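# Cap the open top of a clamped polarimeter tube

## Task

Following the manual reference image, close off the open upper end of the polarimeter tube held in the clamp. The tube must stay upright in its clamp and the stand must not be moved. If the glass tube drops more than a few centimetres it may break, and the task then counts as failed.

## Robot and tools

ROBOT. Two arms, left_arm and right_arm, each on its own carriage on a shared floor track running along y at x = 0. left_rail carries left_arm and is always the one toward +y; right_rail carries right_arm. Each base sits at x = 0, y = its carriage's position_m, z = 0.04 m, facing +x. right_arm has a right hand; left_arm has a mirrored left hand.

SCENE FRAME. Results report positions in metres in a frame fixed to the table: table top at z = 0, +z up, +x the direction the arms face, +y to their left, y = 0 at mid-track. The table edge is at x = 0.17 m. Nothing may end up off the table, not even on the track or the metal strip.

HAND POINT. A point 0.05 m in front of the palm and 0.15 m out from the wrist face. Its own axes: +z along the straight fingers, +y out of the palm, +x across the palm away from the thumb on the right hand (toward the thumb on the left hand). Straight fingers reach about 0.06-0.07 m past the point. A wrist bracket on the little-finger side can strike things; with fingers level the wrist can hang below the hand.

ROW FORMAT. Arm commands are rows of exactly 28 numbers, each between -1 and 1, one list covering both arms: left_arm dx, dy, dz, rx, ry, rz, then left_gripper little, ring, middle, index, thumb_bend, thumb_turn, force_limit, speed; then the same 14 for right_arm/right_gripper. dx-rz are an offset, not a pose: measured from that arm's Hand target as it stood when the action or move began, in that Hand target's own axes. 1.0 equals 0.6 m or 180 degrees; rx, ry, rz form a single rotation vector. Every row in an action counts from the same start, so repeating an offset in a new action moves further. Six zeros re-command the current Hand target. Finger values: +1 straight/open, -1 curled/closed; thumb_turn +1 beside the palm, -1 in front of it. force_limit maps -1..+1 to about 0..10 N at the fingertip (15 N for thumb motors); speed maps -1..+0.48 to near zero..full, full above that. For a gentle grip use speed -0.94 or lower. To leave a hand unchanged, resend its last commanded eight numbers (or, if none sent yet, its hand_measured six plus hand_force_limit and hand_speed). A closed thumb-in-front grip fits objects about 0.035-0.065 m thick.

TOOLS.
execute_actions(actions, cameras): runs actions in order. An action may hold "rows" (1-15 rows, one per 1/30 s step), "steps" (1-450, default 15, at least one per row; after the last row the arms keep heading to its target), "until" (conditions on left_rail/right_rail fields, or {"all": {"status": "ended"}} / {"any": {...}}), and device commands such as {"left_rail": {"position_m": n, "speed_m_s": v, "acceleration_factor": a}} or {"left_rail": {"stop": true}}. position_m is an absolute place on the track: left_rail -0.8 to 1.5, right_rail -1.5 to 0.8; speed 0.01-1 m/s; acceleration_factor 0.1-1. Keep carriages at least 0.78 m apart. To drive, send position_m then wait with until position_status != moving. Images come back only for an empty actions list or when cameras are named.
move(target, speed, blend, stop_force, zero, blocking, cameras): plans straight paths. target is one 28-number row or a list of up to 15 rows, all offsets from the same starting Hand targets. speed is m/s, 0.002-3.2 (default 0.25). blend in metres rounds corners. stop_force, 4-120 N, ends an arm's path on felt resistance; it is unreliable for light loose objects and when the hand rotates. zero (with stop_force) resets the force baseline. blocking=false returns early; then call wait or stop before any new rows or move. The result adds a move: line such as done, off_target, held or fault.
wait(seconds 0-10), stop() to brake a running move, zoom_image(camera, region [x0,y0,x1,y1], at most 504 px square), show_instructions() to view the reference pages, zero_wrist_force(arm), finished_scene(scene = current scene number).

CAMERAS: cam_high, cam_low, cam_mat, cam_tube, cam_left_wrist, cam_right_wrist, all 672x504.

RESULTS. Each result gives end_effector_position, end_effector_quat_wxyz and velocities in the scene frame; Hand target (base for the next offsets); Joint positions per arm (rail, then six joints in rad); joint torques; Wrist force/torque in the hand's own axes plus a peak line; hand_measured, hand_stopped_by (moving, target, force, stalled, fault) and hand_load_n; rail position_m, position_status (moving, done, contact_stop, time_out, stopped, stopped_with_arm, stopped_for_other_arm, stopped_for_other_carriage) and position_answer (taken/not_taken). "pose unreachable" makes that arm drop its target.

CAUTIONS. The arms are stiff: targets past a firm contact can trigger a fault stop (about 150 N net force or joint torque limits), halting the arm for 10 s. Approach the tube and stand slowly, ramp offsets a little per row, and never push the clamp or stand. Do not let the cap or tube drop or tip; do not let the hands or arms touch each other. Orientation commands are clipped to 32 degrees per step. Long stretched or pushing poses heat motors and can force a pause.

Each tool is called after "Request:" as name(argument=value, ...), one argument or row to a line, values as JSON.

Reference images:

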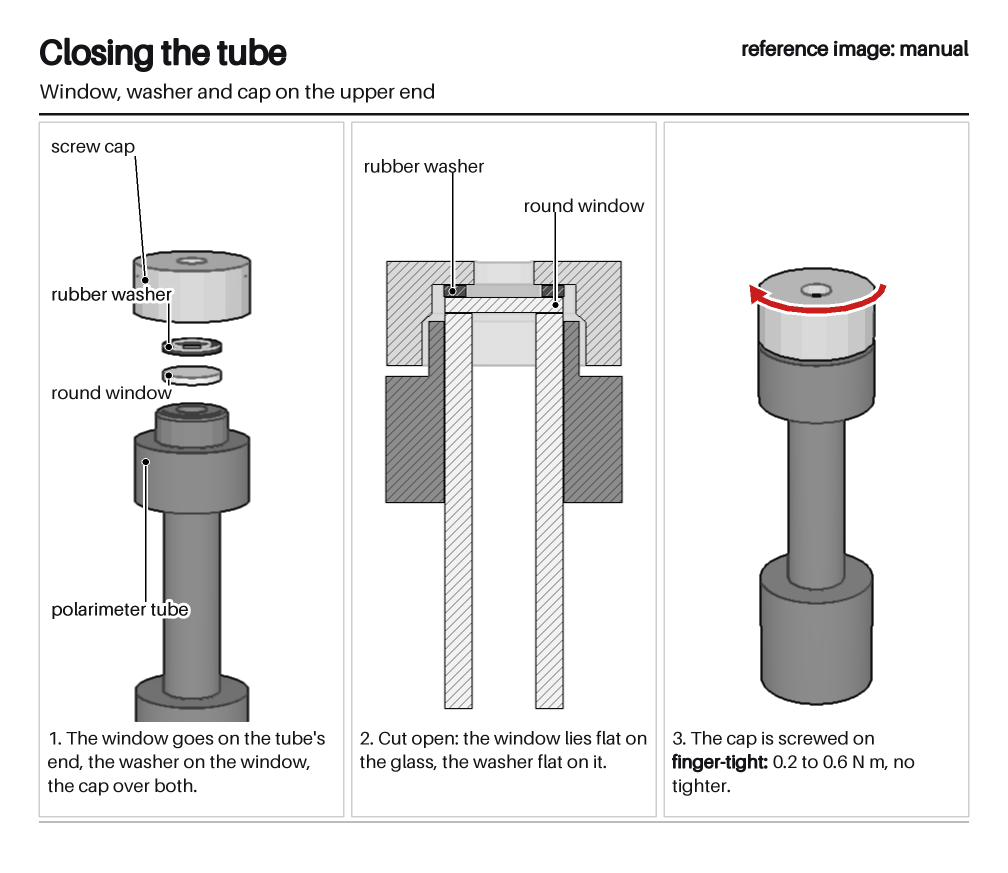

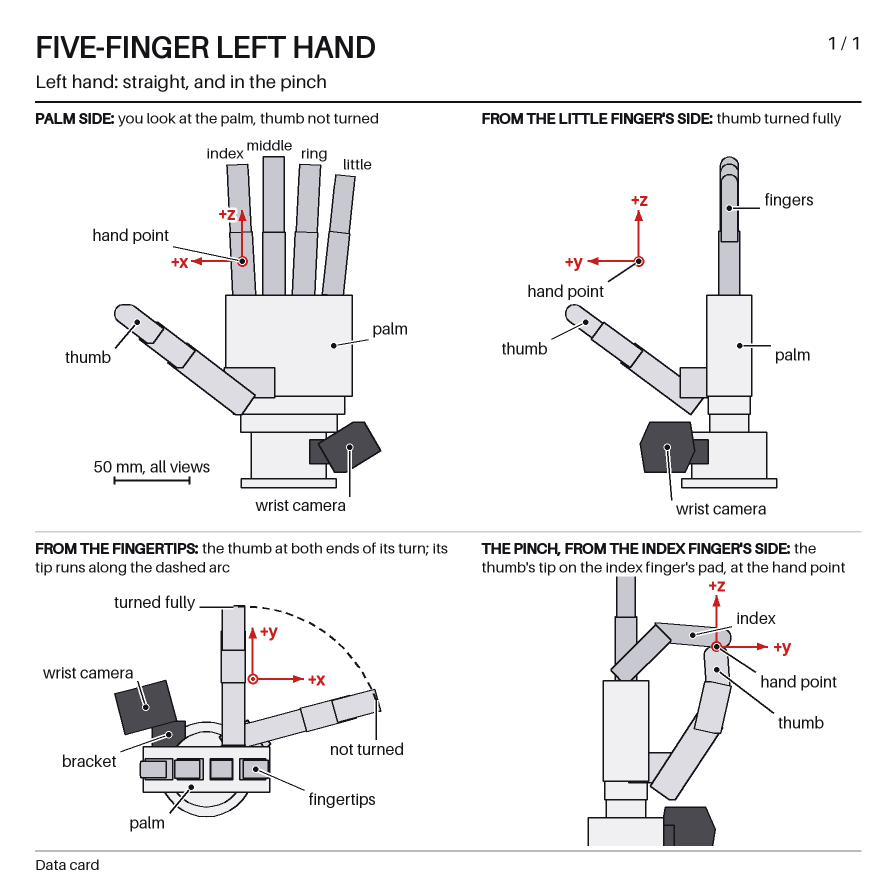

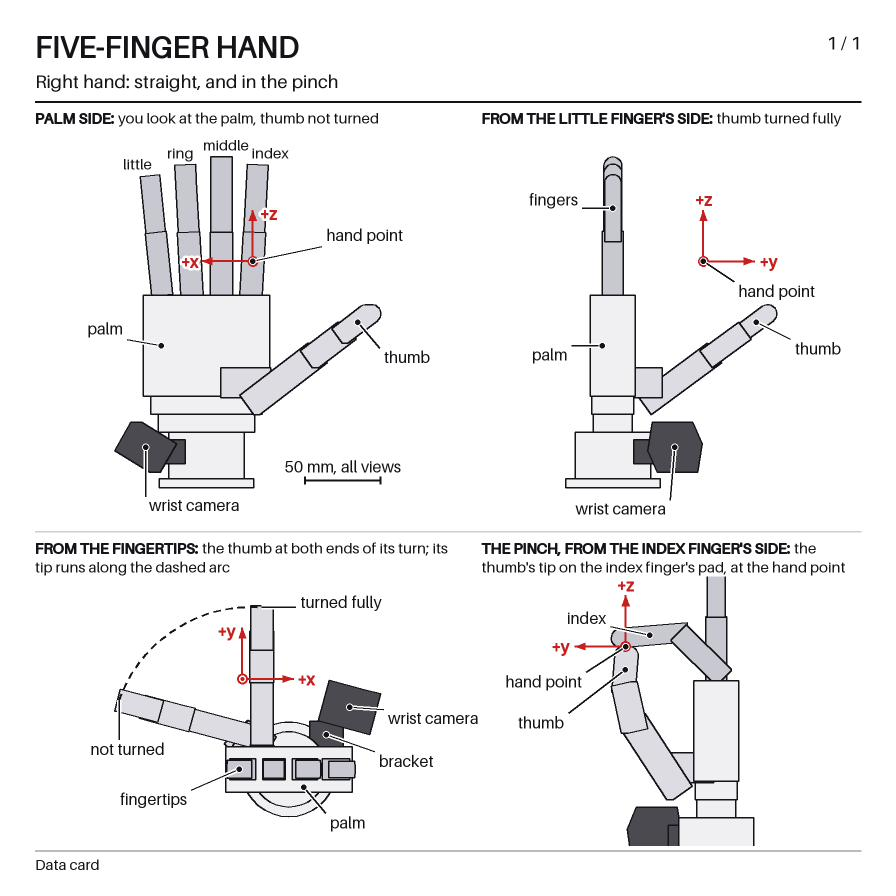

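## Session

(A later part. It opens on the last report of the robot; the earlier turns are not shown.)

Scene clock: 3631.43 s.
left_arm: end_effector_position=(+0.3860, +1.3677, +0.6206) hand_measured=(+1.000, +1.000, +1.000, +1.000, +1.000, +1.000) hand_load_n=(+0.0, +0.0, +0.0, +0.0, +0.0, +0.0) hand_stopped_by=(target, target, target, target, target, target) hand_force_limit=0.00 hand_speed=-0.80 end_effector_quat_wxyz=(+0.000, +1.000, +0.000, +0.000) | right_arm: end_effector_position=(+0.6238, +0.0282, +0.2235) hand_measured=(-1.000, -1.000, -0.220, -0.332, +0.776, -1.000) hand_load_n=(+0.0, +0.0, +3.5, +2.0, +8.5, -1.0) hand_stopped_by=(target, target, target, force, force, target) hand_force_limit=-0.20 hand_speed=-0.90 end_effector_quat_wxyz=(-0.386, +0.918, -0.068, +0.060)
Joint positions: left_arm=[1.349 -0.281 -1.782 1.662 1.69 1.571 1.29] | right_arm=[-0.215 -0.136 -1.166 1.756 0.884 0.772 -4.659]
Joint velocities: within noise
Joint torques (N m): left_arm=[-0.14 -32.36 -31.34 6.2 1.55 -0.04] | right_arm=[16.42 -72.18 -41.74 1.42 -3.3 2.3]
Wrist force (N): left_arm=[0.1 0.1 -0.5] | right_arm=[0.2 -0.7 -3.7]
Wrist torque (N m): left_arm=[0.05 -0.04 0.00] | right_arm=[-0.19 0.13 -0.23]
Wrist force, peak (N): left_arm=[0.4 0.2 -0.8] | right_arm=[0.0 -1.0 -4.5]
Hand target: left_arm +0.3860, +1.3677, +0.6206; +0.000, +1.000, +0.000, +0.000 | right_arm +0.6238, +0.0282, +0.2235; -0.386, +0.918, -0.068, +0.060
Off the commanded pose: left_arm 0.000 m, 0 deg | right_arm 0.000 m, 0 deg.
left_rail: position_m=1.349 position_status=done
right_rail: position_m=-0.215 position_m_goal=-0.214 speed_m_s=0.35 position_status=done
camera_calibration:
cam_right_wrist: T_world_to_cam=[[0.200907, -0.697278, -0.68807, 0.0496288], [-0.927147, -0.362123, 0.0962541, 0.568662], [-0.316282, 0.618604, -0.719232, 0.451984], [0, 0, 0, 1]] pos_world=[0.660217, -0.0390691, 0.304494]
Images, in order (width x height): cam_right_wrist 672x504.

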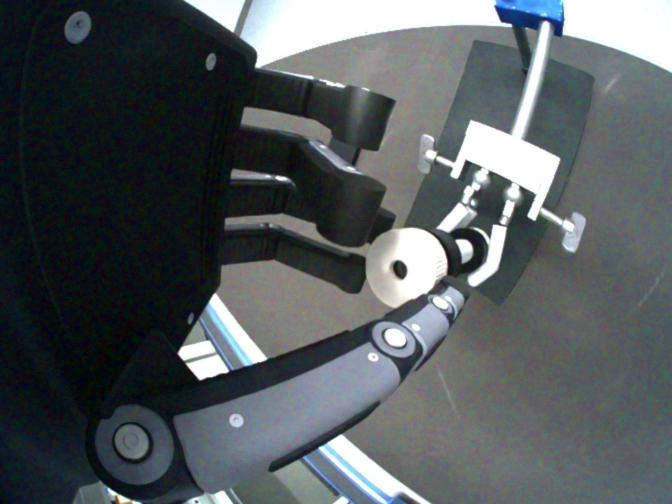

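Request:
move(
  target=[0,0,0,0,0,0,1,1,1,1,1,1,0,-0.8, -0.00023,-0.00092,0.00094,0,0,0,-1,-1,-0.22,-0.34,0.45,-1,-0.2,-0.9],
  speed=0.005,
)

Request:
move(
  target=[0,0,0,0,0,0,1,1,1,1,1,1,0,-0.8, -0.00023,-0.00092,0.00094,0,0,0,-1,-1,-0.22,-0.34,0.45,-1,-0.2,-0.9],
  speed=0.005,
  cameras=["cam_tube","cam_low"],
)

Request:
zoom_image(
  camera="cam_tube",
  region=[230, 70, 410, 250],
)

Request:
zoom_image(
  camera="cam_low",
  region=[220, 165, 244, 189],
)

Scene clock: 3665.43 s.
left_arm: end_effector_position=(+0.3860, +1.3677, +0.6206) hand_measured=(+1.000, +1.000, +1.000, +1.000, +1.000, +1.000) hand_load_n=(+0.0, +0.0, +0.0, +0.0, +0.0, +0.0) hand_stopped_by=(target, target, target, target, target, target) hand_force_limit=0.00 hand_speed=-0.80 end_effector_quat_wxyz=(+0.000, +1.000, +0.000, +0.000) | right_arm: end_effector_position=(+0.6238, +0.0290, +0.2236) hand_measured=(-1.000, -1.000, -0.220, -0.332, +0.776, -1.000) hand_load_n=(+0.0, +0.0, +2.5, +1.5, +9.0, -1.0) hand_stopped_by=(target, target, target, force, force, target) hand_force_limit=-0.20 hand_speed=-0.90 end_effector_quat_wxyz=(-0.387, +0.918, -0.068, +0.060)
Joint positions: left_arm=[1.349 -0.281 -1.782 1.662 1.69 1.571 1.29] | right_arm=[-0.215 -0.135 -1.166 1.756 0.883 0.772 -4.657]
Joint torques (N m): left_arm=[0.66 -30.43 -29.98 5.75 1.4 0.21] | right_arm=[16.72 -72.9 -43.17 1.45 1.63 2.65]
Wrist force (N): left_arm=[0.4 -0.1 -0.1] | right_arm=[-0.2 1.9 -5.2]
Wrist torque (N m): left_arm=[-0.01 -0.06 0.01] | right_arm=[-0.13 0.18 -0.19]
Wrist force, peak (N): left_arm=[0.6 0.3 -0.8] | right_arm=[-0.5 1.3 -5.4]
Hand target: left_arm +0.3860, +1.3677, +0.6206; +0.000, +1.000, +0.000, +0.000 | right_arm +0.6238, +0.0290, +0.2235; -0.386, +0.918, -0.068, +0.060
Off the commanded pose: left_arm 0.000 m, 0 deg | right_arm 0.000 m, 0 deg.
left_rail: position_m=1.349 position_status=done
right_rail: position_m=-0.215 position_m_goal=-0.214 speed_m_s=0.35 position_status=done
move: done

Scene clock: 3666.13 s.
left_arm: end_effector_position=(+0.3860, +1.3677, +0.6206) hand_measured=(+1.000, +1.000, +1.000, +1.000, +1.000, +1.000) hand_load_n=(+0.0, +0.0, +0.0, +0.0, +0.0, +0.0) hand_stopped_by=(target, target, target, target, target, target) hand_force_limit=0.00 hand_speed=-0.80 end_effector_quat_wxyz=(+0.000, +1.000, +0.000, +0.000) | right_arm: end_effector_position=(+0.6238, +0.0298, +0.2235) hand_measured=(-1.000, -1.000, -0.220, -0.332, +0.776, -1.000) hand_load_n=(+0.0, +0.0, +1.5, +1.5, +10.0, -1.0) hand_stopped_by=(target, target, target, force, force, target) hand_force_limit=-0.20 hand_speed=-0.90 end_effector_quat_wxyz=(-0.386, +0.918, -0.068, +0.060)
Joint positions: left_arm=[1.349 -0.281 -1.782 1.662 1.69 1.571 1.29] | right_arm=[-0.214 -0.133 -1.166 1.755 0.882 0.772 -4.655]
Joint torques (N m): left_arm=[-1.8 -32.11 -30.75 5.71 1.02 0.5] | right_arm=[19.39 -69.63 -43.49 1.31 0.93 2.57]
Wrist force (N): left_arm=[0.5 -0.1 -0.3] | right_arm=[-0.9 3.1 -5.7]
Wrist torque (N m): left_arm=[0.01 -0.09 0.02] | right_arm=[-0.16 0.20 -0.18]
Wrist force, peak (N): left_arm=[0.9 -0.1 -0.3] | right_arm=[-0.2 3.3 -7.4]
Hand target: left_arm +0.3860, +1.3677, +0.6206; +0.000, +1.000, +0.000, +0.000 | right_arm +0.6238, +0.0298, +0.2235; -0.386, +0.918, -0.068, +0.060
Off the commanded pose: left_arm 0.000 m, 0 deg | right_arm 0.000 m, 0 deg.
left_rail: position_m=1.349 position_status=done
right_rail: position_m=-0.214 speed_m_s=0.35 position_status=done
move: done
camera_calibration:
cam_tube: T_world_to_cam=[[-0.982211, 0.187778, -0.00134006, 0.620286], [0.0247037, 0.122137, -0.992206, 0.180743], [-0.186151, -0.974588, -0.124603, 0.349346], [0, 0, 0, 1]] pos_world=[0.669817, 0.201917, 0.223695]
Images, in order (width x height): cam_low 672x504, cam_tube 672x504.

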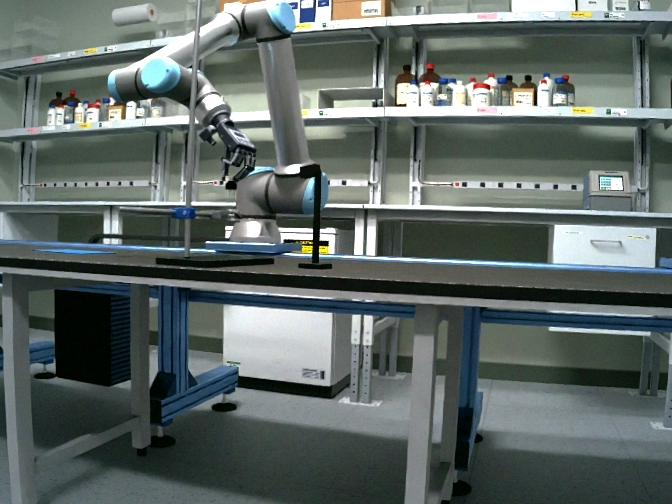

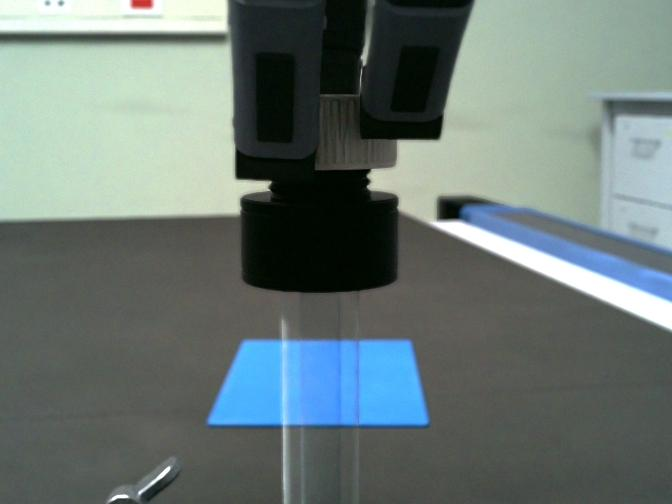

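Scaled by 2.800 from the camera's 672x504 image, which has a finer 960x720 frame.

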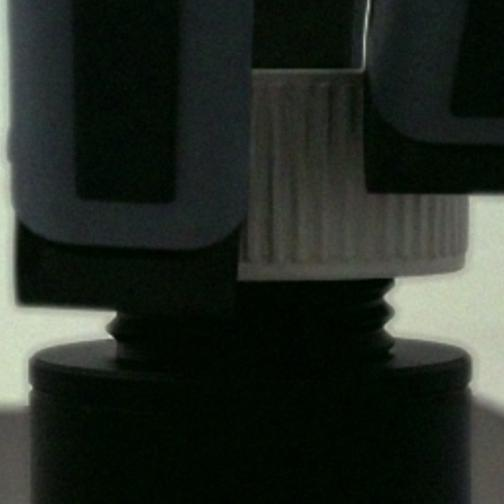

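Scaled by 21.000 from the camera's 672x504 image, which has a finer 960x720 frame.

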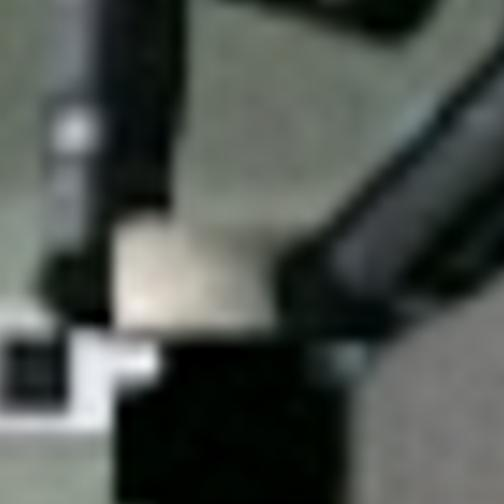

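Request:
move(
  target=[0,0,0,0,0,0,1,1,1,1,1,1,0,-0.8, 0.00054,0.00219,-0.00222,0,0,0,-1,-1,-0.22,-0.34,0.45,-1,-0.2,-0.9],
  speed=0.005,
  cameras=["cam_tube","cam_low"],
)

Request:
zoom_image(
  camera="cam_tube",
  region=[230, 70, 410, 250],
)

Request:
zoom_image(
  camera="cam_low",
  region=[220, 165, 244, 189],
)

Scene clock: 3678.47 s.
left_arm: end_effector_position=(+0.3860, +1.3677, +0.6206) hand_measured=(+1.000, +1.000, +1.000, +1.000, +1.000, +1.000) hand_load_n=(+0.0, +0.0, +0.0, +0.0, +0.0, +0.0) hand_stopped_by=(target, target, target, target, target, target) hand_force_limit=0.00 hand_speed=-0.80 end_effector_quat_wxyz=(+0.000, +1.000, +0.000, +0.000) | right_arm: end_effector_position=(+0.6238, +0.0281, +0.2236) hand_measured=(-1.000, -1.000, -0.220, -0.332, +0.776, -1.000) hand_load_n=(+0.0, +0.0, +4.5, +2.0, +7.0, -0.5) hand_stopped_by=(target, target, target, force, force, target) hand_force_limit=-0.20 hand_speed=-0.90 end_effector_quat_wxyz=(-0.386, +0.918, -0.068, +0.060)
Joint positions: left_arm=[1.349 -0.281 -1.782 1.662 1.69 1.571 1.29] | right_arm=[-0.214 -0.136 -1.166 1.756 0.884 0.771 -4.66]
Joint torques (N m): left_arm=[-0.5 -28.99 -30.55 5.78 1.69 0.25] | right_arm=[-14.77 -67.68 -23.68 6.68 -3.17 -3.65]
Wrist force (N): left_arm=[0.6 -0.5 -0.4] | right_arm=[-2.1 -4.4 0.4]
Wrist torque (N m): left_arm=[-0.04 -0.11 0.04] | right_arm=[-0.18 0.16 -0.06]
Wrist force, peak (N): left_arm=[0.3 0.2 -0.9] | right_arm=[-0.8 2.5 -7.3]
Hand target: left_arm +0.3860, +1.3677, +0.6206; +0.000, +1.000, +0.000, +0.000 | right_arm +0.6238, +0.0279, +0.2235; -0.386, +0.918, -0.068, +0.060
Off the commanded pose: left_arm 0.000 m, 0 deg | right_arm 0.000 m, 0 deg.
left_rail: position_m=1.349 position_status=done
right_rail: position_m=-0.214 speed_m_s=0.35 position_status=done
move: done
camera_calibration:
cam_tube: T_world_to_cam=[[-0.982211, 0.187778, -0.00134006, 0.620286], [0.0247037, 0.122137, -0.992206, 0.180743], [-0.186151, -0.974588, -0.124603, 0.349346], [0, 0, 0, 1]] pos_world=[0.669817, 0.201917, 0.223695]
Images, in order (width x height): cam_low 672x504, cam_tube 672x504.

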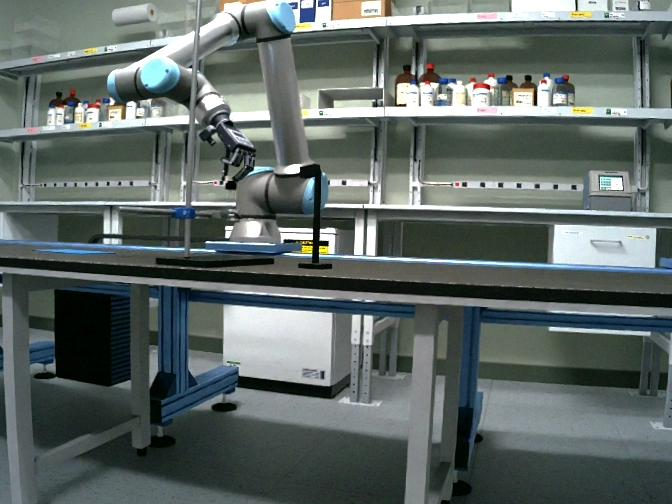

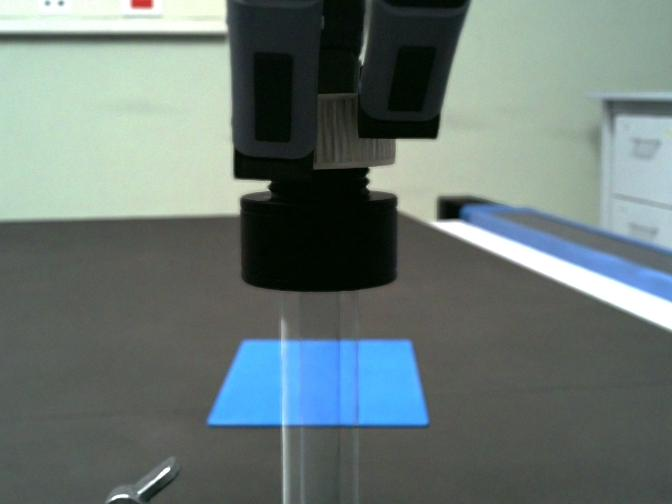

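Scaled by 2.800 from the camera's 672x504 image, which has a finer 960x720 frame.

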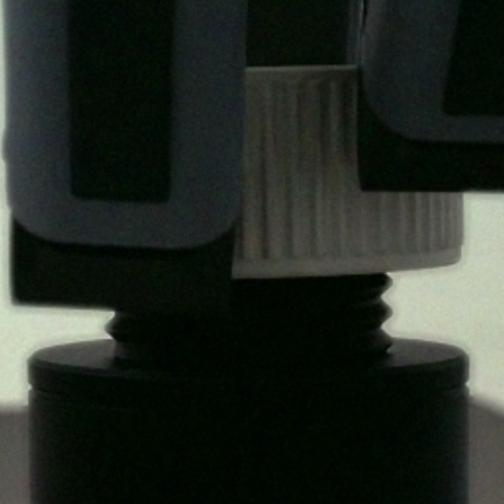

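Scaled by 21.000 from the camera's 672x504 image, which has a finer 960x720 frame.

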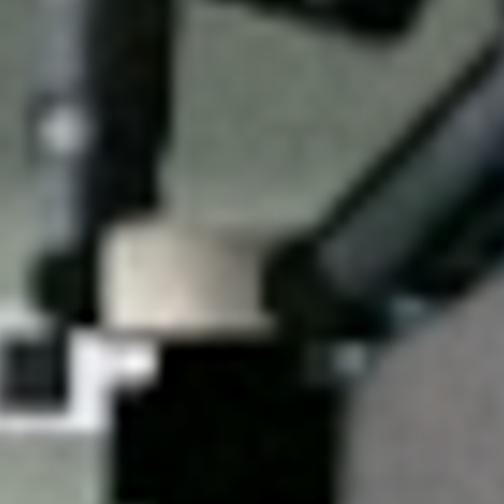

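Request:
move(
  target=[0,0,0,0,0,0,1,1,1,1,1,1,0,-0.8, -0.0009,-0.0006,0.00075,0,0,0,-1,-1,-0.22,-0.34,0.45,-1,-0.2,-0.9],
  speed=0.005,
  cameras=["cam_tube","cam_low"],
)

Request:
zoom_image(
  camera="cam_tube",
  region=[230, 70, 410, 250],
)

Request:
zoom_image(
  camera="cam_low",
  region=[220, 165, 244, 189],
)

Scene clock: 3693.77 s.
left_arm: end_effector_position=(+0.3860, +1.3677, +0.6206) hand_measured=(+1.000, +1.000, +1.000, +1.000, +1.000, +1.000) hand_load_n=(+0.0, +0.0, +0.0, +0.5, +0.0, +0.0) hand_stopped_by=(target, target, target, target, target, target) hand_force_limit=0.00 hand_speed=-0.80 end_effector_quat_wxyz=(+0.000, +1.000, +0.000, +0.000) | right_arm: end_effector_position=(+0.6234, +0.0285, +0.2235) hand_measured=(-1.000, -1.000, -0.220, -0.332, +0.776, -1.000) hand_load_n=(+0.0, +0.0, +4.0, +2.0, +7.5, -1.0) hand_stopped_by=(target, target, target, force, force, target) hand_force_limit=-0.20 hand_speed=-0.90 end_effector_quat_wxyz=(-0.386, +0.918, -0.068, +0.060)
Joint positions: left_arm=[1.349 -0.281 -1.782 1.662 1.69 1.571 1.29] | right_arm=[-0.215 -0.135 -1.166 1.757 0.883 0.772 -4.659]
Joint torques (N m): left_arm=[-0.51 -31.41 -30.62 5.53 1.55 0.06] | right_arm=[14.66 -72.3 -22.92 1.68 3.04 2.42]
Wrist force (N): left_arm=[0.4 -0.1 -0.6] | right_arm=[-0.2 -2.7 -2.0]
Wrist torque (N m): left_arm=[0.02 -0.08 0.01] | right_arm=[-0.13 0.14 -0.27]
Wrist force, peak (N): left_arm=[0.3 0.1 -1.1] | right_arm=[-1.8 -6.2 -0.5]
Hand target: left_arm +0.3860, +1.3677, +0.6206; +0.000, +1.000, +0.000, +0.000 | right_arm +0.6233, +0.0286, +0.2235; -0.386, +0.918, -0.068, +0.060
Off the commanded pose: left_arm 0.000 m, 0 deg | right_arm 0.000 m, 0 deg.
left_rail: position_m=1.349 position_status=done
right_rail: position_m=-0.215 position_m_goal=-0.214 speed_m_s=0.35 position_status=done
move: done
camera_calibration:
cam_tube: T_world_to_cam=[[-0.982211, 0.187778, -0.00134006, 0.620286], [0.0247037, 0.122137, -0.992206, 0.180743], [-0.186151, -0.974588, -0.124603, 0.349346], [0, 0, 0, 1]] pos_world=[0.669817, 0.201917, 0.223695]
Images, in order (width x height): cam_low 672x504, cam_tube 672x504.

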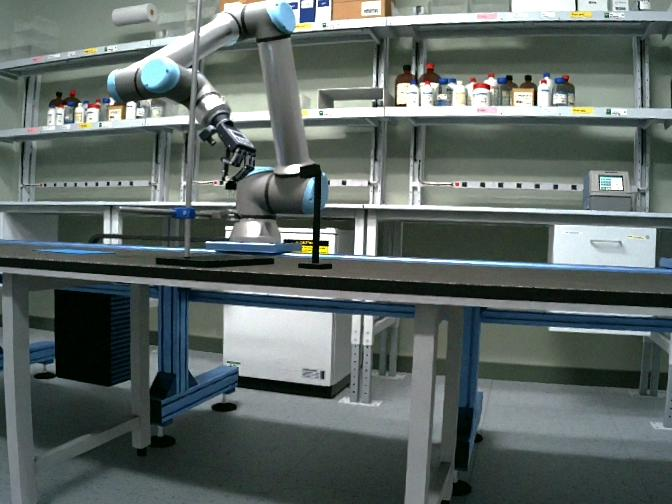

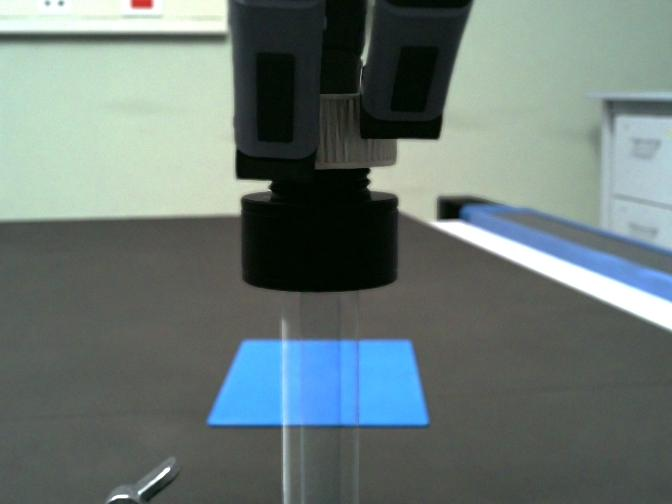

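Scaled by 2.800 from the camera's 672x504 image, which has a finer 960x720 frame.

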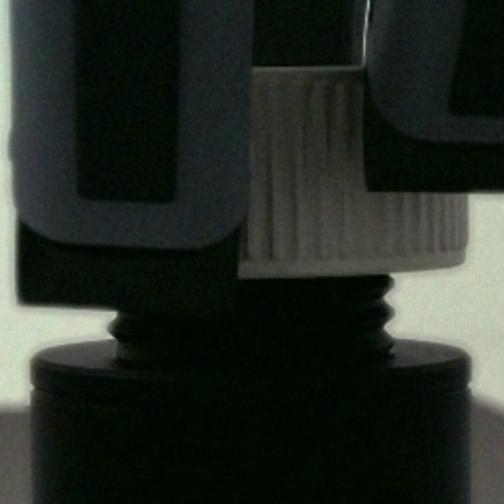

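Scaled by 21.000 from the camera's 672x504 image, which has a finer 960x720 frame.

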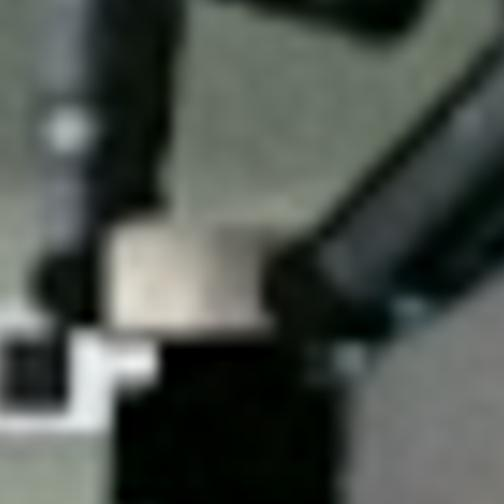

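Request:
move(
  target=[0,0,0,0,0,0,1,1,1,1,1,1,0,-0.8, 0.01434,-0.00277,0.00437,-0.00647,0.0798,0.0772,-1,-1,-0.22,-0.34,0.45,-1,-0.2,-0.9],
  speed=0.06,
  cameras=["cam_tube"],
)

Request:
zoom_image(
  camera="cam_tube",
  region=[230, 70, 410, 250],
)

Scene clock: 3711.77 s.
left_arm: end_effector_position=(+0.3860, +1.3677, +0.6206) hand_measured=(+1.000, +1.000, +1.000, +1.000, +1.000, +1.000) hand_load_n=(+0.0, +0.0, +0.0, +0.0, +0.0, +0.0) hand_stopped_by=(target, target, target, target, target, target) hand_force_limit=0.00 hand_speed=-0.80 end_effector_quat_wxyz=(+0.000, +1.000, +0.000, +0.000) | right_arm: end_effector_position=(+0.6323, +0.0301, +0.2233) hand_measured=(-1.000, -1.000, -0.220, -0.332, +0.776, -1.000) hand_load_n=(+0.0, +0.0, +5.0, +2.0, +6.0, -1.0) hand_stopped_by=(target, target, target, force, force, target) hand_force_limit=-0.20 hand_speed=-0.90 end_effector_quat_wxyz=(-0.370, +0.892, -0.227, +0.127)
Joint positions: left_arm=[1.349 -0.281 -1.782 1.662 1.69 1.571 1.29] | right_arm=[-0.215 -0.121 -1.273 1.831 0.583 0.868 -4.177]
Joint torques (N m): left_arm=[-0.32 -32.17 -30.15 5.95 1.56 0.25] | right_arm=[11.22 -66.83 -25.83 1.16 3.99 1.88]
Wrist force (N): left_arm=[0.5 0.0 -0.5] | right_arm=[-1.6 -4.8 0.3]
Wrist torque (N m): left_arm=[0.03 -0.08 0.02] | right_arm=[-0.03 0.14 -0.27]
Wrist force, peak (N): left_arm=[0.7 -0.2 -0.8] | right_arm=[-2.3 -6.1 1.2]
Hand target: left_arm +0.3860, +1.3677, +0.6206; +0.000, +1.000, +0.000, +0.000 | right_arm +0.6323, +0.0301, +0.2233; -0.370, +0.892, -0.227, +0.127
Off the commanded pose: left_arm 0.000 m, 0 deg | right_arm 0.000 m, 0 deg.
left_rail: position_m=1.349 position_status=done
right_rail: position_m=-0.215 position_m_goal=-0.214 speed_m_s=0.35 position_status=done
move: done
camera_calibration:
cam_tube: T_world_to_cam=[[-0.982211, 0.187778, -0.00134006, 0.620286], [0.0247037, 0.122137, -0.992206, 0.180743], [-0.186151, -0.974588, -0.124603, 0.349346], [0, 0, 0, 1]] pos_world=[0.669817, 0.201917, 0.223695]
Images, in order (width x height): cam_tube 672x504.

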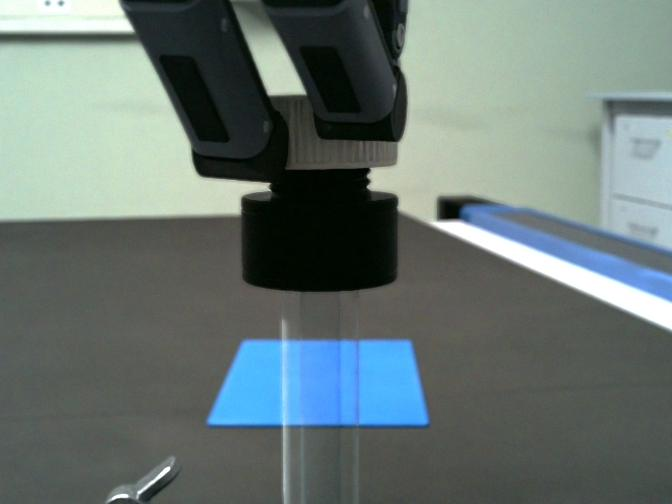

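Scaled by 2.800 from the camera's 672x504 image, which has a finer 960x720 frame.

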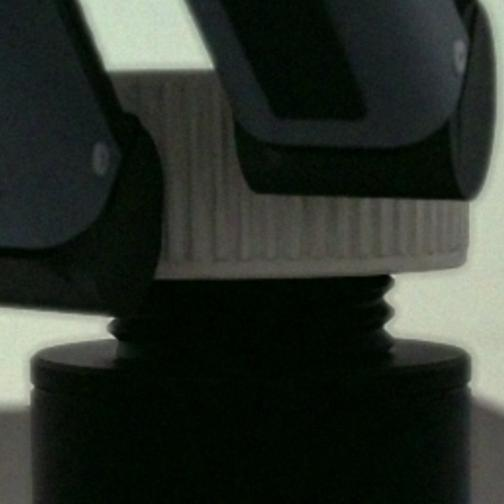

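Request:
move(
  target=[0,0,0,0,0,0,1,1,1,1,1,1,0,-0.8, 0.01421,-0.0034,0.00501,-0.00647,0.0798,0.0772,-1,-1,-0.22,-0.34,0.45,-1,-0.2,-0.9],
  speed=0.06,
  cameras=["cam_tube"],
)

Request:
zoom_image(
  camera="cam_tube",
  region=[230, 70, 410, 250],
)

Scene clock: 3727.83 s.
left_arm: end_effector_position=(+0.3860, +1.3677, +0.6206) hand_measured=(+1.000, +1.000, +1.000, +1.000, +1.000, +1.000) hand_load_n=(+0.0, +0.5, +0.0, +0.0, +0.0, +0.0) hand_stopped_by=(target, target, target, target, target, target) hand_force_limit=0.00 hand_speed=-0.80 end_effector_quat_wxyz=(+0.000, +1.000, +0.000, +0.000) | right_arm: end_effector_position=(+0.6415, +0.0289, +0.2232) hand_measured=(-1.000, -1.000, -0.220, -0.332, +0.776, -1.000) hand_load_n=(+0.0, +0.0, +5.5, +2.0, +6.0, -0.5) hand_stopped_by=(target, target, target, force, force, target) hand_force_limit=-0.20 hand_speed=-0.90 end_effector_quat_wxyz=(-0.342, +0.839, -0.378, +0.189) end_effector_velocity=(-0.001, +0.001, +0.001) end_effector_angular_velocity=(+0.002, +0.001, -0.004)
Joint positions: left_arm=[1.349 -0.281 -1.782 1.662 1.69 1.571 1.29] | right_arm=[-0.215 -0.077 -1.358 1.895 0.372 1.076 -3.769]
Joint velocities: left_arm=[within noise] | right_arm=[0 0.001 -0.002 0.001 0 0.002 0.005]
Joint torques (N m): left_arm=[1.66 -31.25 -29.59 5.88 1.32 -0.1] | right_arm=[15.75 -62.14 -25.96 0.18 4.55 2.27]
Wrist force (N): left_arm=[0.4 -0.1 -0.2] | right_arm=[-2.9 -4.0 2.3]
Wrist torque (N m): left_arm=[0.01 -0.07 0.02] | right_arm=[-0.18 0.10 -0.24]
Wrist force, peak (N): left_arm=[0.7 -0.5 -0.7] | right_arm=[-3.6 -6.9 2.5]
Hand target: left_arm +0.3860, +1.3677, +0.6206; +0.000, +1.000, +0.000, +0.000 | right_arm +0.6415, +0.0289, +0.2232; -0.342, +0.839, -0.378, +0.189
Off the commanded pose: left_arm 0.000 m, 0 deg | right_arm 0.000 m, 0 deg.
left_rail: position_m=1.349 position_status=done
right_rail: position_m=-0.215 position_m_goal=-0.214 speed_m_s=0.35 position_status=done
move: done
camera_calibration:
cam_tube: T_world_to_cam=[[-0.982211, 0.187778, -0.00134006, 0.620286], [0.0247037, 0.122137, -0.992206, 0.180743], [-0.186151, -0.974588, -0.124603, 0.349346], [0, 0, 0, 1]] pos_world=[0.669817, 0.201917, 0.223695]
Images, in order (width x height): cam_tube 672x504.

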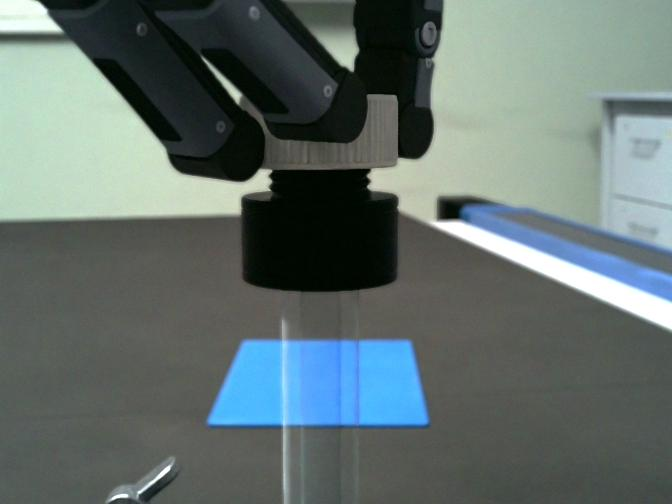

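Scaled by 2.800 from the camera's 672x504 image, which has a finer 960x720 frame.

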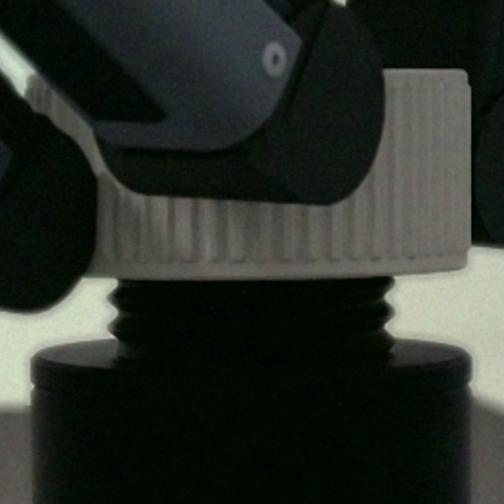

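Request:
move(
  target=[0,0,0,0,0,0,1,1,1,1,1,1,0,-0.8, 0.01385,-0.0037,0.00522,-0.00647,0.0798,0.0772,-1,-1,-0.22,-0.34,0.45,-1,-0.2,-0.9],
  speed=0.06,
  cameras=["cam_tube"],
)

Request:
zoom_image(
  camera="cam_tube",
  region=[230, 70, 410, 250],
)

Scene clock: 3747.37 s.
left_arm: end_effector_position=(+0.3860, +1.3677, +0.6206) hand_measured=(+1.000, +1.000, +1.000, +1.000, +1.000, +1.000) hand_load_n=(+0.0, +0.0, +0.0, +0.0, +0.0, +0.0) hand_stopped_by=(target, target, target, target, target, target) hand_force_limit=0.00 hand_speed=-0.80 end_effector_quat_wxyz=(+0.000, +1.000, +0.000, +0.000) | right_arm: end_effector_position=(+0.6498, +0.0250, +0.2231) hand_measured=(-1.000, -1.000, -0.220, -0.332, +0.776, -1.000) hand_load_n=(+0.0, +0.0, +4.5, +2.0, +7.0, +0.0) hand_stopped_by=(target, target, target, force, force, target) hand_force_limit=-0.20 hand_speed=-0.90 end_effector_quat_wxyz=(-0.304, +0.761, -0.518, +0.246)
Joint positions: left_arm=[1.349 -0.281 -1.782 1.662 1.69 1.571 1.29] | right_arm=[-0.214 -0.005 -1.4 1.925 0.265 1.357 -3.433]
Joint torques (N m): left_arm=[0.56 -33.48 -29.63 5.75 1.35 -0.1] | right_arm=[14.57 -58 -26.61 -0.41 4.1 2.51]
Wrist force (N): left_arm=[0.3 -0.2 -0.2] | right_arm=[-2.4 -2.9 -0.8]
Wrist torque (N m): left_arm=[-0.01 -0.06 0.01] | right_arm=[-0.07 0.16 -0.23]
Wrist force, peak (N): left_arm=[1.0 -0.1 -0.5] | right_arm=[-4.7 -4.9 2.4]
Hand target: left_arm +0.3860, +1.3677, +0.6206; +0.000, +1.000, +0.000, +0.000 | right_arm +0.6498, +0.0250, +0.2231; -0.304, +0.760, -0.518, +0.246
Off the commanded pose: left_arm 0.000 m, 0 deg | right_arm 0.000 m, 0 deg.
left_rail: position_m=1.349 position_status=done
right_rail: position_m=-0.214 speed_m_s=0.35 position_status=done
move: done
camera_calibration:
cam_tube: T_world_to_cam=[[-0.982211, 0.187778, -0.00134006, 0.620286], [0.0247037, 0.122137, -0.992206, 0.180743], [-0.186151, -0.974588, -0.124603, 0.349346], [0, 0, 0, 1]] pos_world=[0.669817, 0.201917, 0.223695]
Images, in order (width x height): cam_tube 672x504.

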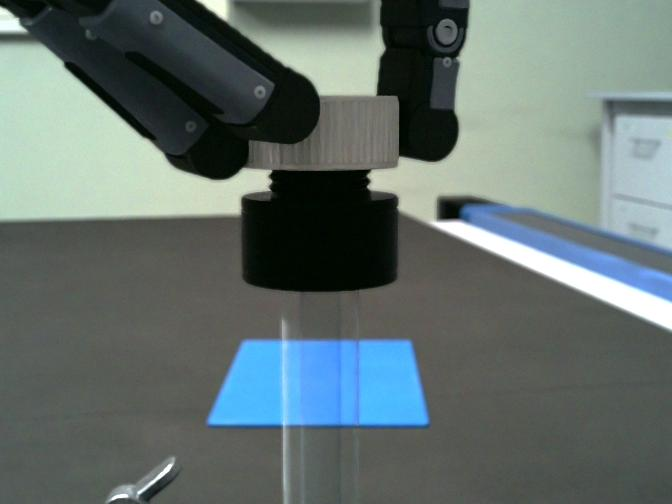

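Scaled by 2.800 from the camera's 672x504 image, which has a finer 960x720 frame.

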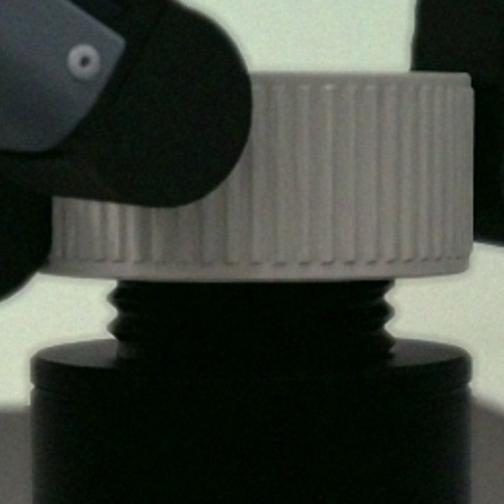

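Request:
move(
  target=[
    [0,0,0,0,0,0,1,1,1,1,1,1,0,-0.8, 0.014,-0.00311,0.0047,-0.00647,0.0798,0.0772,-1,-1,-0.22,-0.34,0.45,-1,-0.2,-0.9],
  ],
  speed=0.06,
  cameras=["cam_tube"],
)

Request:
zoom_image(
  camera="cam_tube",
  region=[230, 70, 410, 250],
)

Scene clock: 3765.20 s.
left_arm: end_effector_position=(+0.3860, +1.3677, +0.6206) hand_measured=(+1.000, +1.000, +1.000, +1.000, +1.000, +1.000) hand_load_n=(+0.0, -0.5, -0.5, +0.0, +0.0, +0.0) hand_stopped_by=(target, target, target, target, target, target) hand_force_limit=0.00 hand_speed=-0.80 end_effector_quat_wxyz=(+0.000, +1.000, +0.000, +0.000) | right_arm: end_effector_position=(+0.6558, +0.0182, +0.2230) hand_measured=(-1.000, -1.000, -0.220, -0.332, +0.776, -1.000) hand_load_n=(+0.5, +0.0, +4.5, +2.0, +7.0, +0.0) hand_stopped_by=(target, target, target, force, force, target) hand_force_limit=-0.20 hand_speed=-0.90 end_effector_quat_wxyz=(-0.257, +0.659, -0.643, +0.295)
Joint positions: left_arm=[1.349 -0.281 -1.782 1.662 1.69 1.571 1.29] | right_arm=[-0.214 0.08 -1.392 1.913 0.251 1.668 -3.128]
Joint torques (N m): left_arm=[1.04 -30.19 -30.21 5.87 1.42 0.42] | right_arm=[13.39 -28.16 -45.13 5.63 4.4 2.21]
Wrist force (N): left_arm=[0.7 0.2 -0.2] | right_arm=[-2.8 -3.2 -0.1]
Wrist torque (N m): left_arm=[0.04 -0.11 0.03] | right_arm=[-0.06 0.14 -0.21]
Wrist force, peak (N): left_arm=[0.6 -0.4 -0.8] | right_arm=[-4.8 -5.6 0.9]
Hand target: left_arm +0.3860, +1.3677, +0.6206; +0.000, +1.000, +0.000, +0.000 | right_arm +0.6558, +0.0182, +0.2230; -0.257, +0.659, -0.643, +0.295
Off the commanded pose: left_arm 0.000 m, 0 deg | right_arm 0.000 m, 0 deg.
left_rail: position_m=1.349 position_status=done
right_rail: position_m=-0.214 speed_m_s=0.35 position_status=done
move: done
camera_calibration:
cam_tube: T_world_to_cam=[[-0.982211, 0.187778, -0.00134006, 0.620286], [0.0247037, 0.122137, -0.992206, 0.180743], [-0.186151, -0.974588, -0.124603, 0.349346], [0, 0, 0, 1]] pos_world=[0.669817, 0.201917, 0.223695]
Images, in order (width x height): cam_tube 672x504.

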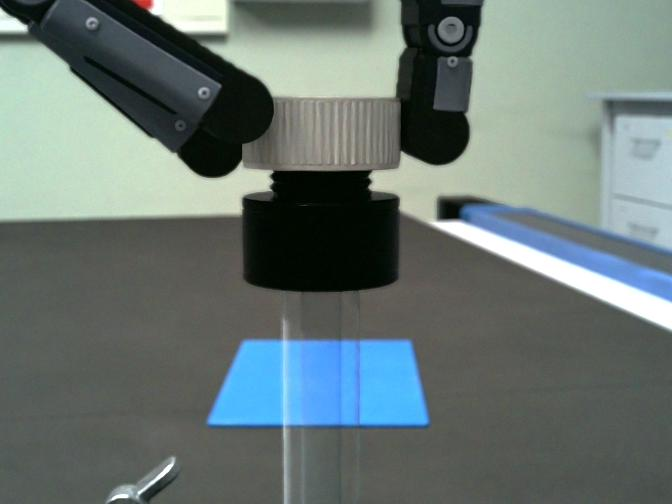

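Scaled by 2.800 from the camera's 672x504 image, which has a finer 960x720 frame.

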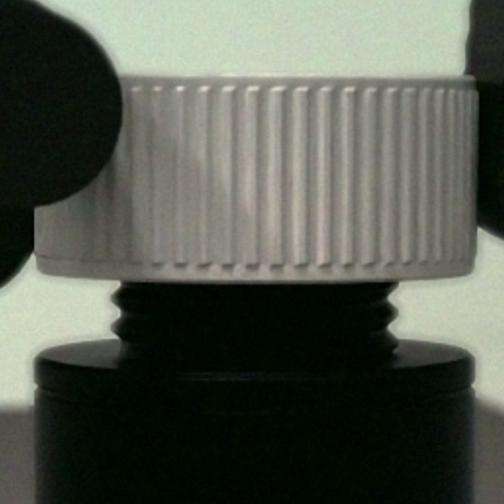

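Request:
move(
  target=[
    [0,0,0,0,0,0,1,1,1,1,1,1,0,-0.8, 0.01382,-0.00323,0.0048,-0.00647,0.0798,0.0772,-1,-1,-0.22,-0.34,0.45,-1,-0.2,-0.9],
  ],
  speed=0.06,
  cameras=["cam_tube"],
)

Request:
zoom_image(
  camera="cam_tube",
  region=[230, 70, 410, 250],
)

Scene clock: 3780.77 s.
left_arm: end_effector_position=(+0.3860, +1.3677, +0.6206) hand_measured=(+1.000, +1.000, +1.000, +1.000, +1.000, +1.000) hand_load_n=(+0.0, +0.0, +0.0, +0.0, +0.0, +0.0) hand_stopped_by=(target, target, target, target, target, target) hand_force_limit=0.00 hand_speed=-0.80 end_effector_quat_wxyz=(+0.000, +1.000, +0.000, +0.000) | right_arm: end_effector_position=(+0.6592, +0.0099, +0.2228) hand_measured=(-1.000, -1.000, -0.220, -0.332, +0.776, -1.000) hand_load_n=(+0.0, +0.0, +4.5, +2.0, +6.5, -0.5) hand_stopped_by=(target, target, target, force, force, target) hand_force_limit=-0.20 hand_speed=-0.90 end_effector_quat_wxyz=(+0.202, -0.537, +0.747, -0.335)
Joint positions: left_arm=[1.349 -0.281 -1.782 1.662 1.69 1.571 1.29] | right_arm=[-0.214 0.16 -1.338 1.859 0.33 1.967 -2.807]
Joint torques (N m): left_arm=[0.17 -30.86 -31.45 5.47 1.61 0.62] | right_arm=[15.04 -32.36 -43.99 5.92 4.38 2.75]
Wrist force (N): left_arm=[0.4 0.0 -0.4] | right_arm=[-2.5 -3.2 -0.1]
Wrist torque (N m): left_arm=[0.03 -0.07 0.02] | right_arm=[-0.14 0.16 -0.26]
Wrist force, peak (N): left_arm=[0.6 -0.5 -0.6] | right_arm=[-4.2 -5.3 0.5]
Hand target: left_arm +0.3860, +1.3677, +0.6206; +0.000, +1.000, +0.000, +0.000 | right_arm +0.6592, +0.0099, +0.2228; +0.202, -0.537, +0.747, -0.335
Off the commanded pose: left_arm 0.000 m, 0 deg | right_arm 0.000 m, 0 deg.
left_rail: position_m=1.349 position_status=done
right_rail: position_m=-0.214 speed_m_s=0.35 position_status=done
move: done
camera_calibration:
cam_tube: T_world_to_cam=[[-0.982211, 0.187778, -0.00134006, 0.620286], [0.0247037, 0.122137, -0.992206, 0.180743], [-0.186151, -0.974588, -0.124603, 0.349346], [0, 0, 0, 1]] pos_world=[0.669817, 0.201917, 0.223695]
Images, in order (width x height): cam_tube 672x504.

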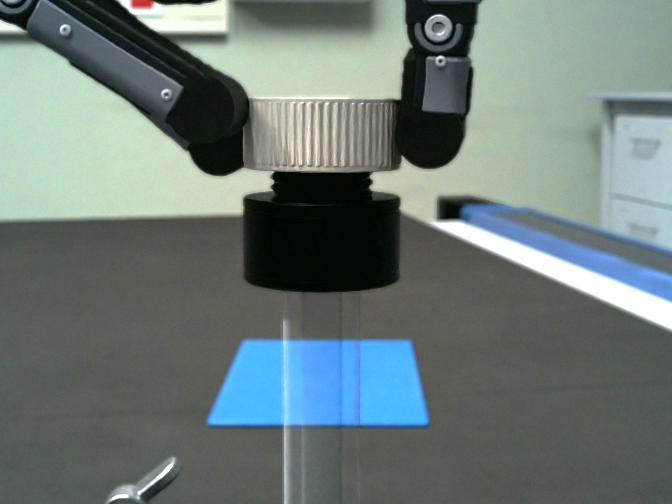

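Scaled by 2.800 from the camera's 672x504 image, which has a finer 960x720 frame.

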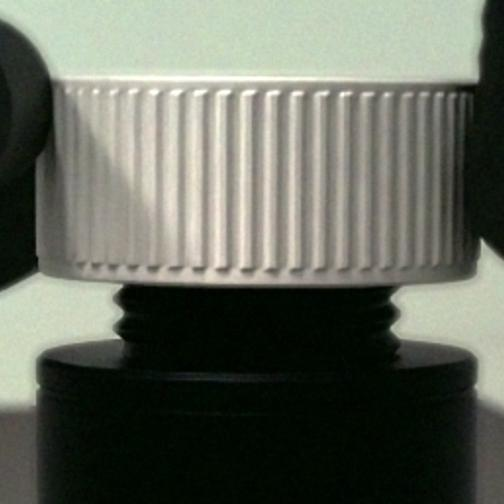

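Request:
move(
  target=[
    [0,0,0,0,0,0,1,1,1,1,1,1,0,-0.8, 0.01381,-0.00339,0.00496,-0.00647,0.0798,0.0772,-1,-1,-0.22,-0.34,0.45,-1,-0.2,-0.9],
  ],
  speed=0.06,
  cameras=["cam_tube"],
)

Request:
zoom_image(
  camera="cam_tube",
  region=[230, 70, 410, 250],
)

Scene clock: 3795.17 s.
left_arm: end_effector_position=(+0.3860, +1.3677, +0.6206) hand_measured=(+1.000, +1.000, +1.000, +1.000, +1.000, +1.000) hand_load_n=(+0.0, +0.0, +0.0, +0.0, +0.0, +0.0) hand_stopped_by=(target, target, target, target, target, target) hand_force_limit=0.00 hand_speed=-0.80 end_effector_quat_wxyz=(+0.000, +1.000, +0.000, +0.000) | right_arm: end_effector_position=(+0.6597, +0.0009, +0.2227) hand_measured=(-1.000, -1.000, -0.220, -0.332, +0.776, -1.000) hand_load_n=(+0.0, +0.0, +4.0, +1.5, +7.0, -1.0) hand_stopped_by=(target, target, target, force, force, target) hand_force_limit=-0.20 hand_speed=-0.90 end_effector_quat_wxyz=(+0.141, -0.399, +0.829, -0.365)
Joint positions: left_arm=[1.349 -0.281 -1.782 1.662 1.69 1.571 1.29] | right_arm=[-0.214 0.221 -1.245 1.773 0.516 2.209 -2.424]
Joint torques (N m): left_arm=[2.63 -31.17 -30.75 5.8 1.06 0] | right_arm=[15.24 -35.44 -43.31 6.33 5.06 2.3]
Wrist force (N): left_arm=[0.5 0.1 -0.2] | right_arm=[-1.8 -3.9 -1.1]
Wrist torque (N m): left_arm=[0.03 -0.09 0.02] | right_arm=[-0.21 0.16 -0.28]
Wrist force, peak (N): left_arm=[0.5 0.3 -0.8] | right_arm=[-3.5 -5.6 -0.2]
Hand target: left_arm +0.3860, +1.3677, +0.6206; +0.000, +1.000, +0.000, +0.000 | right_arm +0.6597, +0.0009, +0.2227; +0.141, -0.399, +0.829, -0.365
Off the commanded pose: left_arm 0.000 m, 0 deg | right_arm 0.000 m, 0 deg.
left_rail: position_m=1.349 position_status=done
right_rail: position_m=-0.214 speed_m_s=0.35 position_status=done
move: done
camera_calibration:
cam_tube: T_world_to_cam=[[-0.982211, 0.187778, -0.00134006, 0.620286], [0.0247037, 0.122137, -0.992206, 0.180743], [-0.186151, -0.974588, -0.124603, 0.349346], [0, 0, 0, 1]] pos_world=[0.669817, 0.201917, 0.223695]
Images, in order (width x height): cam_tube 672x504.

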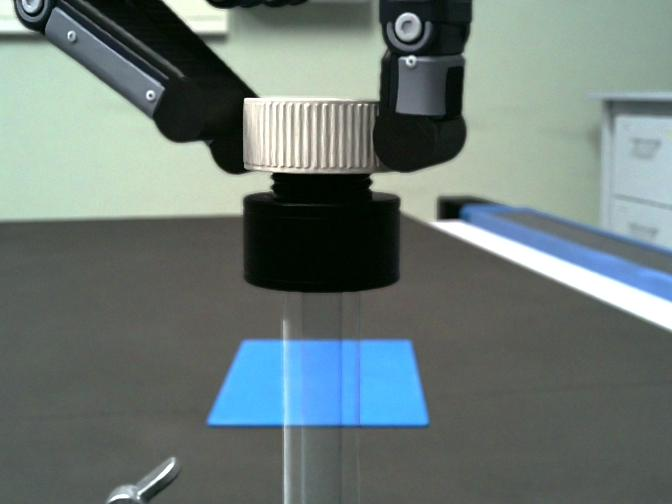

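Scaled by 2.800 from the camera's 672x504 image, which has a finer 960x720 frame.

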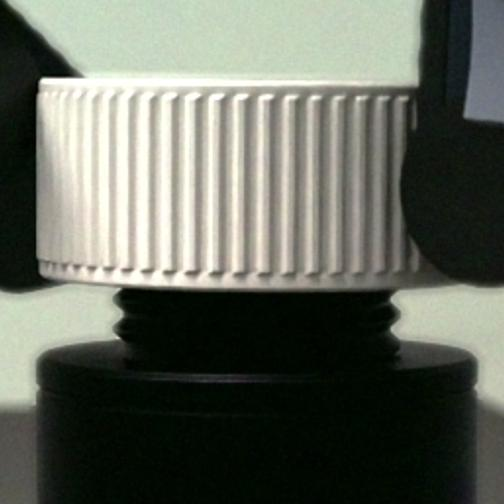

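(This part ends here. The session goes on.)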